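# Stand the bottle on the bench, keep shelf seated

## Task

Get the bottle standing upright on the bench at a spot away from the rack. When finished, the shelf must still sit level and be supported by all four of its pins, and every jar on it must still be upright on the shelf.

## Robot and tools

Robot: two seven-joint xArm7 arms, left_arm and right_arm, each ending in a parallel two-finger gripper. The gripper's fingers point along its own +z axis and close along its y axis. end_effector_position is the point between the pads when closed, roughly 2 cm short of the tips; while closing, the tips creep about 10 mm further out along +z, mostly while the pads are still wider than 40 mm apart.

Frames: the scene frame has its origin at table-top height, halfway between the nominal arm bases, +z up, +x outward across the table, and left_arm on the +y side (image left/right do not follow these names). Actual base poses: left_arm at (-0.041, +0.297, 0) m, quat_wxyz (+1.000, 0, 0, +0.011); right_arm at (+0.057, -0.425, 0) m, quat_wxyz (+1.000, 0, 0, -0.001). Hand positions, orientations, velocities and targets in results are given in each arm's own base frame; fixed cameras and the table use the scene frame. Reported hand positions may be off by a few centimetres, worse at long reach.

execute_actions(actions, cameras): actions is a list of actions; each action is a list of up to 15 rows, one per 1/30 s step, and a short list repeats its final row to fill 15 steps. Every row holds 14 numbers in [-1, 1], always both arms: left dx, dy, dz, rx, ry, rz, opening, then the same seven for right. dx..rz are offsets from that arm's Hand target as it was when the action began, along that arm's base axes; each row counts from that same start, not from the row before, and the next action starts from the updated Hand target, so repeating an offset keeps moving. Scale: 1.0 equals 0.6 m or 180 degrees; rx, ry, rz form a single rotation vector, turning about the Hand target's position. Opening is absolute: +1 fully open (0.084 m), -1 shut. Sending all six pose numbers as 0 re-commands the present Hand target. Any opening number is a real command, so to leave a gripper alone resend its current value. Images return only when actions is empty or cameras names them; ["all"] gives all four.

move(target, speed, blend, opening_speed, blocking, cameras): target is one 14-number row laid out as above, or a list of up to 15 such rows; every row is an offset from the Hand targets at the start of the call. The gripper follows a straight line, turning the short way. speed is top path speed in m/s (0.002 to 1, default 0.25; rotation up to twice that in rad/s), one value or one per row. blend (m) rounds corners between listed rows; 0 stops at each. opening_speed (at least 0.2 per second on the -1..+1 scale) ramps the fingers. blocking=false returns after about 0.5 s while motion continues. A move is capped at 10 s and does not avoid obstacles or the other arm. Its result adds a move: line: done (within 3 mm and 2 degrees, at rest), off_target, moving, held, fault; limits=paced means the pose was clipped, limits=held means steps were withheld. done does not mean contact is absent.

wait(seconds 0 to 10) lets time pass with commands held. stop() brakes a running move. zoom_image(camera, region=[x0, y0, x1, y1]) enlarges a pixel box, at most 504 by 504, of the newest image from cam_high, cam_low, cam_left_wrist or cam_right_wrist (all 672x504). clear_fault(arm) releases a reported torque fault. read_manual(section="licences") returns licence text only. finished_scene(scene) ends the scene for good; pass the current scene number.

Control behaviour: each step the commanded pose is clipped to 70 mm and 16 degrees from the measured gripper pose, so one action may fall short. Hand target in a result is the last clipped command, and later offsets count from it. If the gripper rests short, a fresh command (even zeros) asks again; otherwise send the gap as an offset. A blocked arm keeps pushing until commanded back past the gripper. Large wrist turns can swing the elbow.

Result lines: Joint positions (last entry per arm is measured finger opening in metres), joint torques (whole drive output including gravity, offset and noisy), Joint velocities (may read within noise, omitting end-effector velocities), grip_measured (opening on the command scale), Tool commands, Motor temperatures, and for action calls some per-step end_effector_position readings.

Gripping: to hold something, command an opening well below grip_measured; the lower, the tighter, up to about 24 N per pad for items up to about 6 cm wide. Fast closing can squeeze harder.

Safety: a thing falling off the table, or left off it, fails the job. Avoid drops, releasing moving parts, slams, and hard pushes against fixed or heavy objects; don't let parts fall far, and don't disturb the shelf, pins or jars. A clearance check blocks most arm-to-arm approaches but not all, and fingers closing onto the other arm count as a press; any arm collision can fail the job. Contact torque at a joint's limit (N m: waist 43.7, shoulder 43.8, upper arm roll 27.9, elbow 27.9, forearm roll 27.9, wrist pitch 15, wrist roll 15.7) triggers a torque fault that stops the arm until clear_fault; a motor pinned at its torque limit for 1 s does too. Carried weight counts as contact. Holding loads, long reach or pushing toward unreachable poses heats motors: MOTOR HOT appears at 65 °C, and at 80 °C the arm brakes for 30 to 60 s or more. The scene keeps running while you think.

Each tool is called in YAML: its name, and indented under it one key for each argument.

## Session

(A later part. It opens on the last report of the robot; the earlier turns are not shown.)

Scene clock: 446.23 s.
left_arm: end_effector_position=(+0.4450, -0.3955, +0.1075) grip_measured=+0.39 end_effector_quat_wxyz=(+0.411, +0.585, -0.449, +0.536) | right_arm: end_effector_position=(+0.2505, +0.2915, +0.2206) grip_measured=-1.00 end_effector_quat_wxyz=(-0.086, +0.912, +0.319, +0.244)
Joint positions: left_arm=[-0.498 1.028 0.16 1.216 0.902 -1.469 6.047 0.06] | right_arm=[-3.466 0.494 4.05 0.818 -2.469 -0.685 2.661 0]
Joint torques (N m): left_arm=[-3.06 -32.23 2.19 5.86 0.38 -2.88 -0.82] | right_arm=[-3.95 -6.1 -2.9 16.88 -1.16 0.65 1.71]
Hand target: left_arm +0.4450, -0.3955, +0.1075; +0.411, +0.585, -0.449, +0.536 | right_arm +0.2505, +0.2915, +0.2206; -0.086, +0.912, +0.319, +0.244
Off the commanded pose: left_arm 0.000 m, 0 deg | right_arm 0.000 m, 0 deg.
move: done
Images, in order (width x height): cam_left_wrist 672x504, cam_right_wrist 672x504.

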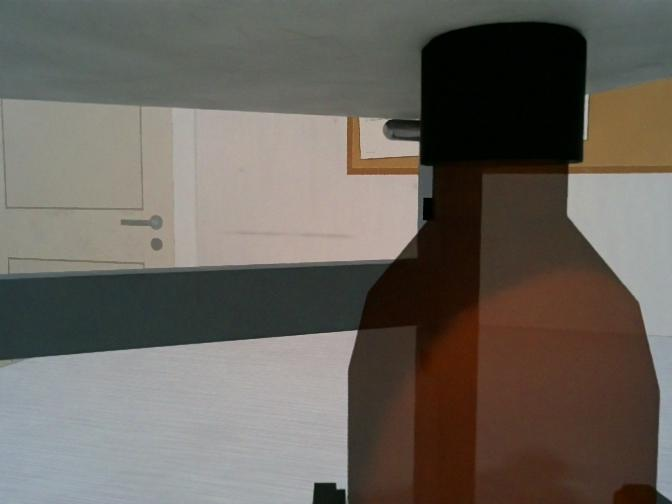

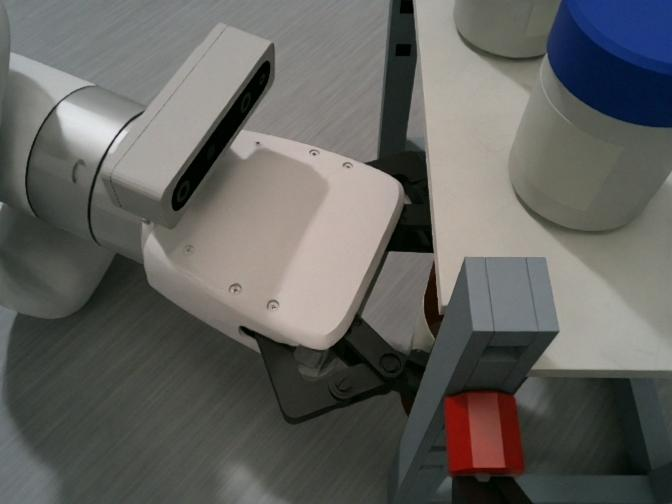

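move:
  target:
    - [0,0,-0.005,0,0,0,-0.5,0.0022,0.0018,0,0,0,0,-1]
    - [0,0,-0.008,0,0,0,-0.5,-0.06,-0.05,0,0,0,0,-1]
  speed: [0.03,0.1]
  cameras: ["cam_left_wrist","cam_right_wrist"]

zoom_image:
  camera: "cam_right_wrist"
  region: [360, 0, 672, 300]

Scene clock: 454.93 s.
left_arm: end_effector_position=(+0.4450, -0.3955, +0.1027) grip_measured=+0.39 end_effector_quat_wxyz=(+0.411, +0.585, -0.449, +0.536) | right_arm: end_effector_position=(+0.2145, +0.2615, +0.2206) grip_measured=-1.00 end_effector_quat_wxyz=(-0.086, +0.912, +0.319, +0.244)
Joint positions: left_arm=[-0.498 1.042 0.158 1.225 0.9 -1.472 6.052 0.06] | right_arm=[-3.297 0.641 3.859 0.666 -2.428 -0.739 2.599 0]
Joint torques (N m): left_arm=[3.47 -22 -3.34 11.65 -2.34 -3.58 0.55] | right_arm=[4.15 7.95 -5.95 10.54 1.75 -1.35 -1.5]
Hand target: left_arm +0.4450, -0.3955, +0.1027; +0.411, +0.585, -0.449, +0.536 | right_arm +0.2145, +0.2615, +0.2206; -0.086, +0.912, +0.319, +0.244
Off the commanded pose: left_arm 0.000 m, 0 deg | right_arm 0.000 m, 0 deg.
move: done
Images, in order (width x height): cam_left_wrist 672x504, cam_right_wrist 672x504.

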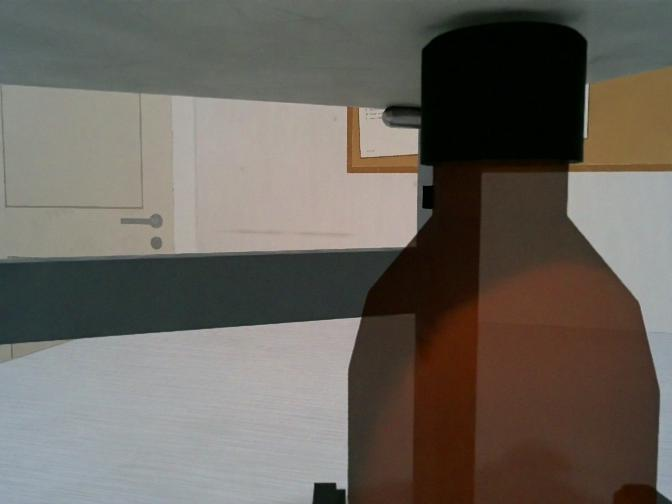

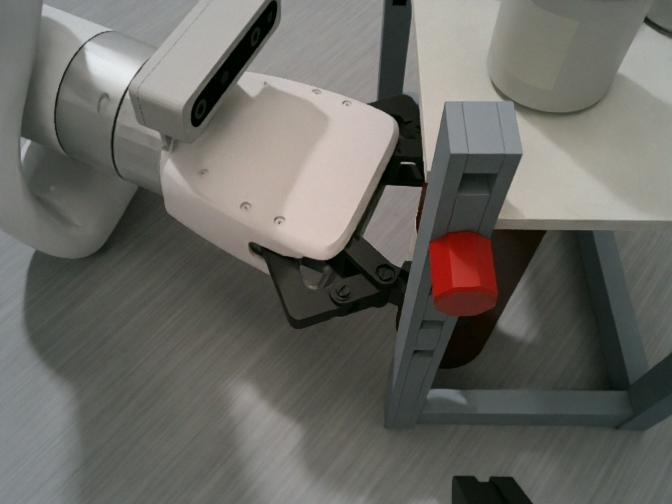

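Scaled by 1.615 from the camera's 672x504 image, which has a finer 960x720 frame.

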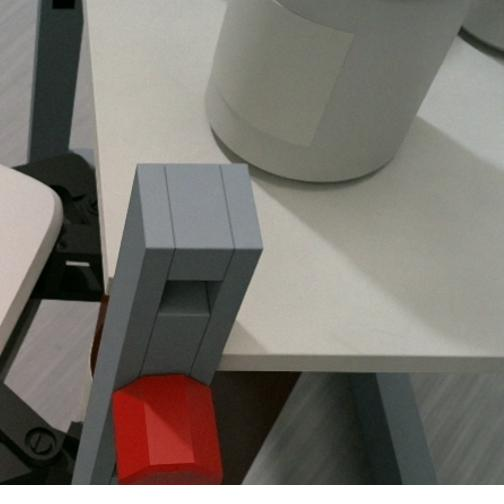

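move:
  target:
    - [-0.069,0.2576,-0.0005,0,0,0,-0.5,0,0,0.1,0,0,0,-1]
    - [-0.069,0.2576,-0.0040,0,0,0,-0.5,0,0,0.1,0,0,0,-1]
  speed: [0.12,0.02]
  cameras: ["all"]

zoom_image:
  camera: "cam_low"
  region: [325, 190, 435, 300]

Scene clock: 459.83 s.
left_arm: end_effector_position=(+0.4035, -0.2410, +0.1005) grip_measured=+0.39 end_effector_quat_wxyz=(+0.411, +0.585, -0.449, +0.536) | right_arm: end_effector_position=(+0.2145, +0.2615, +0.2806) grip_measured=-1.00 end_effector_quat_wxyz=(-0.086, +0.912, +0.319, +0.244)
Joint positions: left_arm=[-0.251 0.993 0.249 0.94 1.199 -1.691 6.244 0.06] | right_arm=[-3.343 0.679 3.823 0.823 -2.489 -0.922 2.655 0]
Joint torques (N m): left_arm=[4.02 -3.94 6.48 4.7 -2.85 0.66 1.05] | right_arm=[-3.91 6.81 -6.17 16.77 -1.1 -1.35 1.61]
Hand target: left_arm +0.4036, -0.2409, +0.1003; +0.411, +0.585, -0.449, +0.536 | right_arm +0.2145, +0.2615, +0.2806; -0.086, +0.912, +0.319, +0.244
Off the commanded pose: left_arm 0.000 m, 0 deg | right_arm 0.000 m, 0 deg.
joint read past its limit (left arm) — joint 6 (wrist pitch), lower limit.
move: done

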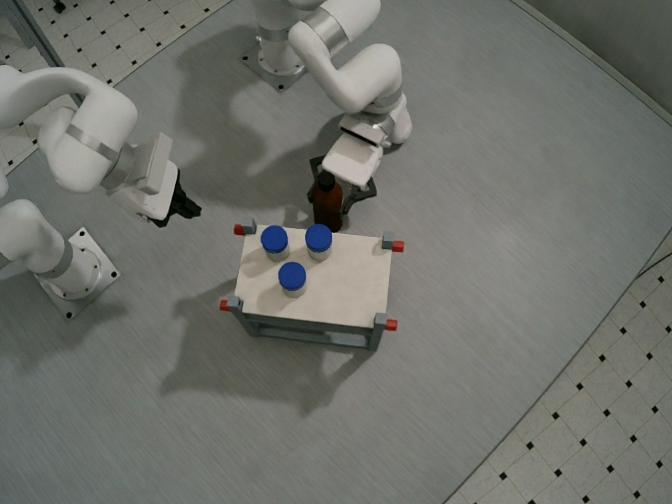

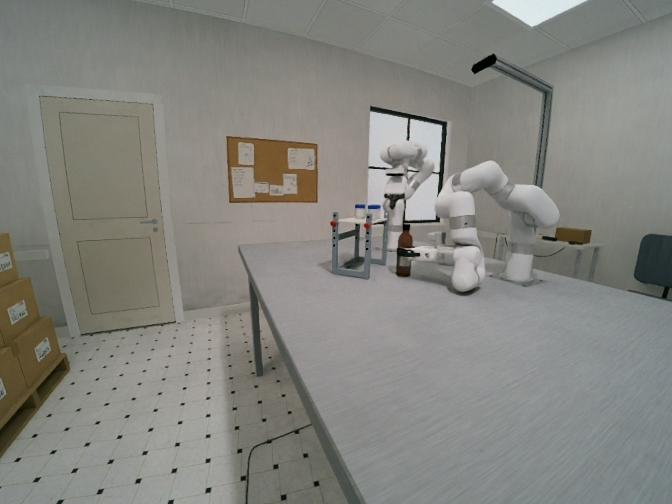

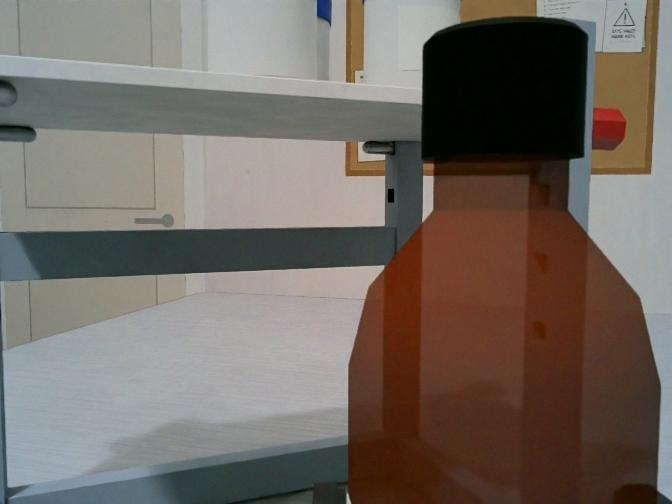

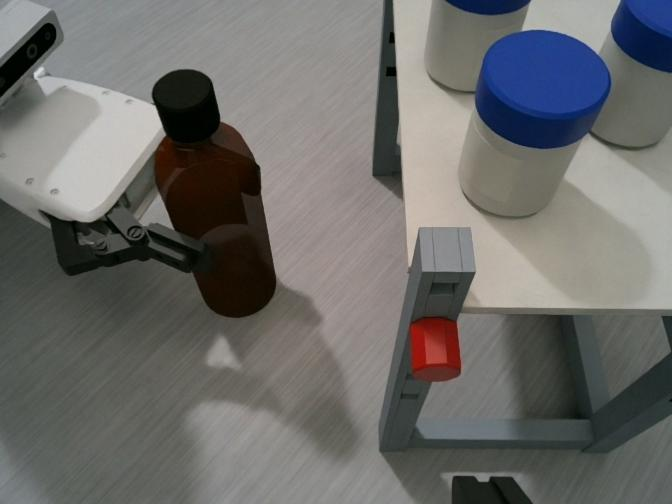

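Scaled by 4.582 from the camera's 672x504 image, which has a finer 960x720 frame.

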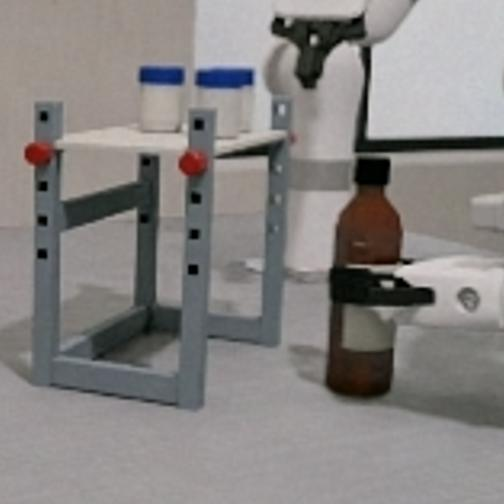

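move:
  target:
    - [0,0,-0.0008,0,0,0,-0.5,0,0,0,0,0,0,-1]
    - [0,0,-0.0008,0,0,0,0.7,0,0,0,0,0,0,-1]
    - [-0.05,0.18,0,0,0,0,0.7,0,0,0,0,0,0,-1]
  speed: [0.02,0.02,0.12]
  opening_speed: 0.6
  cameras: ["cam_low","cam_left_wrist"]

zoom_image:
  camera: "cam_low"
  region: [325, 190, 435, 300]

Scene clock: 468.37 s.
left_arm: end_effector_position=(+0.3742, -0.1329, +0.1006) grip_measured=+0.70 end_effector_quat_wxyz=(+0.427, +0.594, -0.448, +0.514) | right_arm: end_effector_position=(+0.2145, +0.2615, +0.2806) grip_measured=-1.00 end_effector_quat_wxyz=(-0.086, +0.912, +0.319, +0.244)
Joint positions: left_arm=[0.056 0.976 0.273 0.905 1.557 -1.691 6.286 0.073] | right_arm=[-3.343 0.679 3.823 0.823 -2.489 -0.922 2.655 0]
Joint torques (N m): left_arm=[3.14 -16.31 -0.75 6.69 1.54 -2.43 0.57] | right_arm=[-3.7 6.79 -6.28 16.7 -1.11 -1.31 1.52]
Hand target: left_arm +0.3736, -0.1329, +0.1003; +0.411, +0.585, -0.449, +0.536 | right_arm +0.2145, +0.2615, +0.2806; -0.086, +0.912, +0.319, +0.244
Off the commanded pose: left_arm 0.001 m, 3 deg | right_arm 0.000 m, 0 deg.
joint sent to its limit (left arm) — joint 6 (wrist pitch), lower limit; joint 7 (wrist roll), upper limit. The joint targets are off in orientation, not in position.
move: off_target (left_arm)
Images, in order (width x height): cam_low 672x504, cam_left_wrist 672x504.

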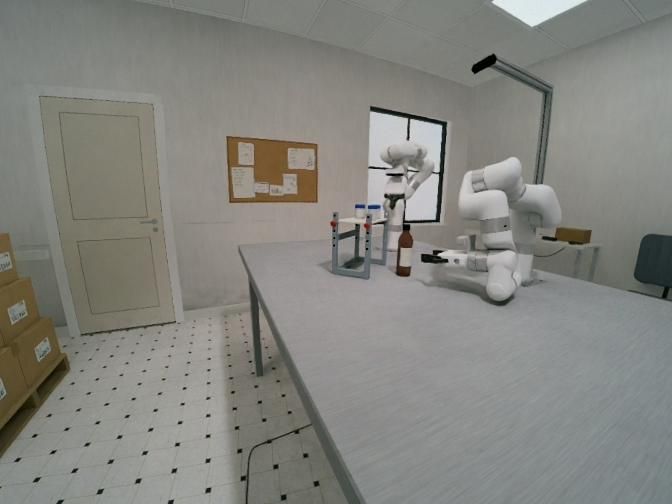

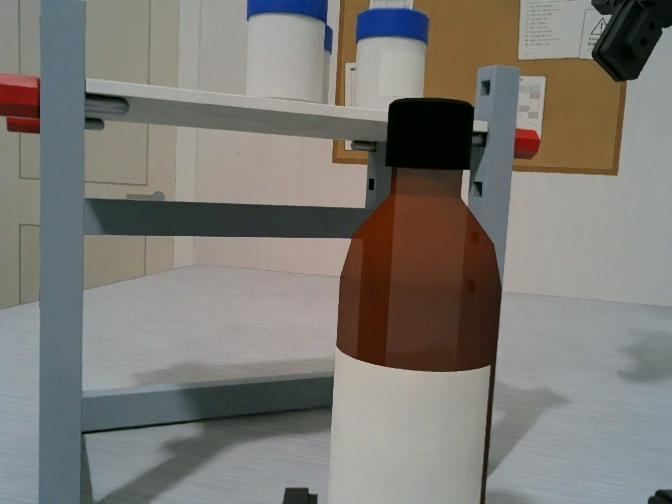

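Scaled by 4.582 from the camera's 672x504 image, which has a finer 960x720 frame.

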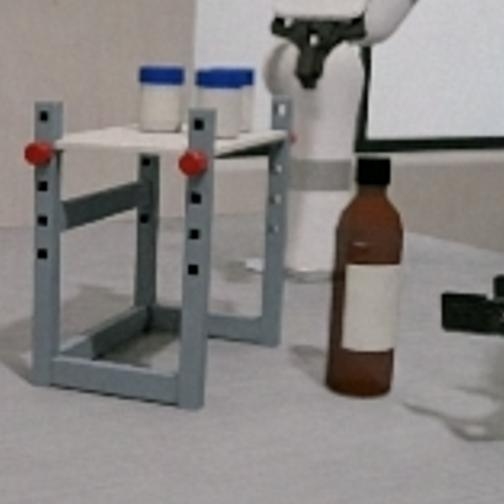

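finished_scene:
  scene: 1

The scene is finished: the task was done.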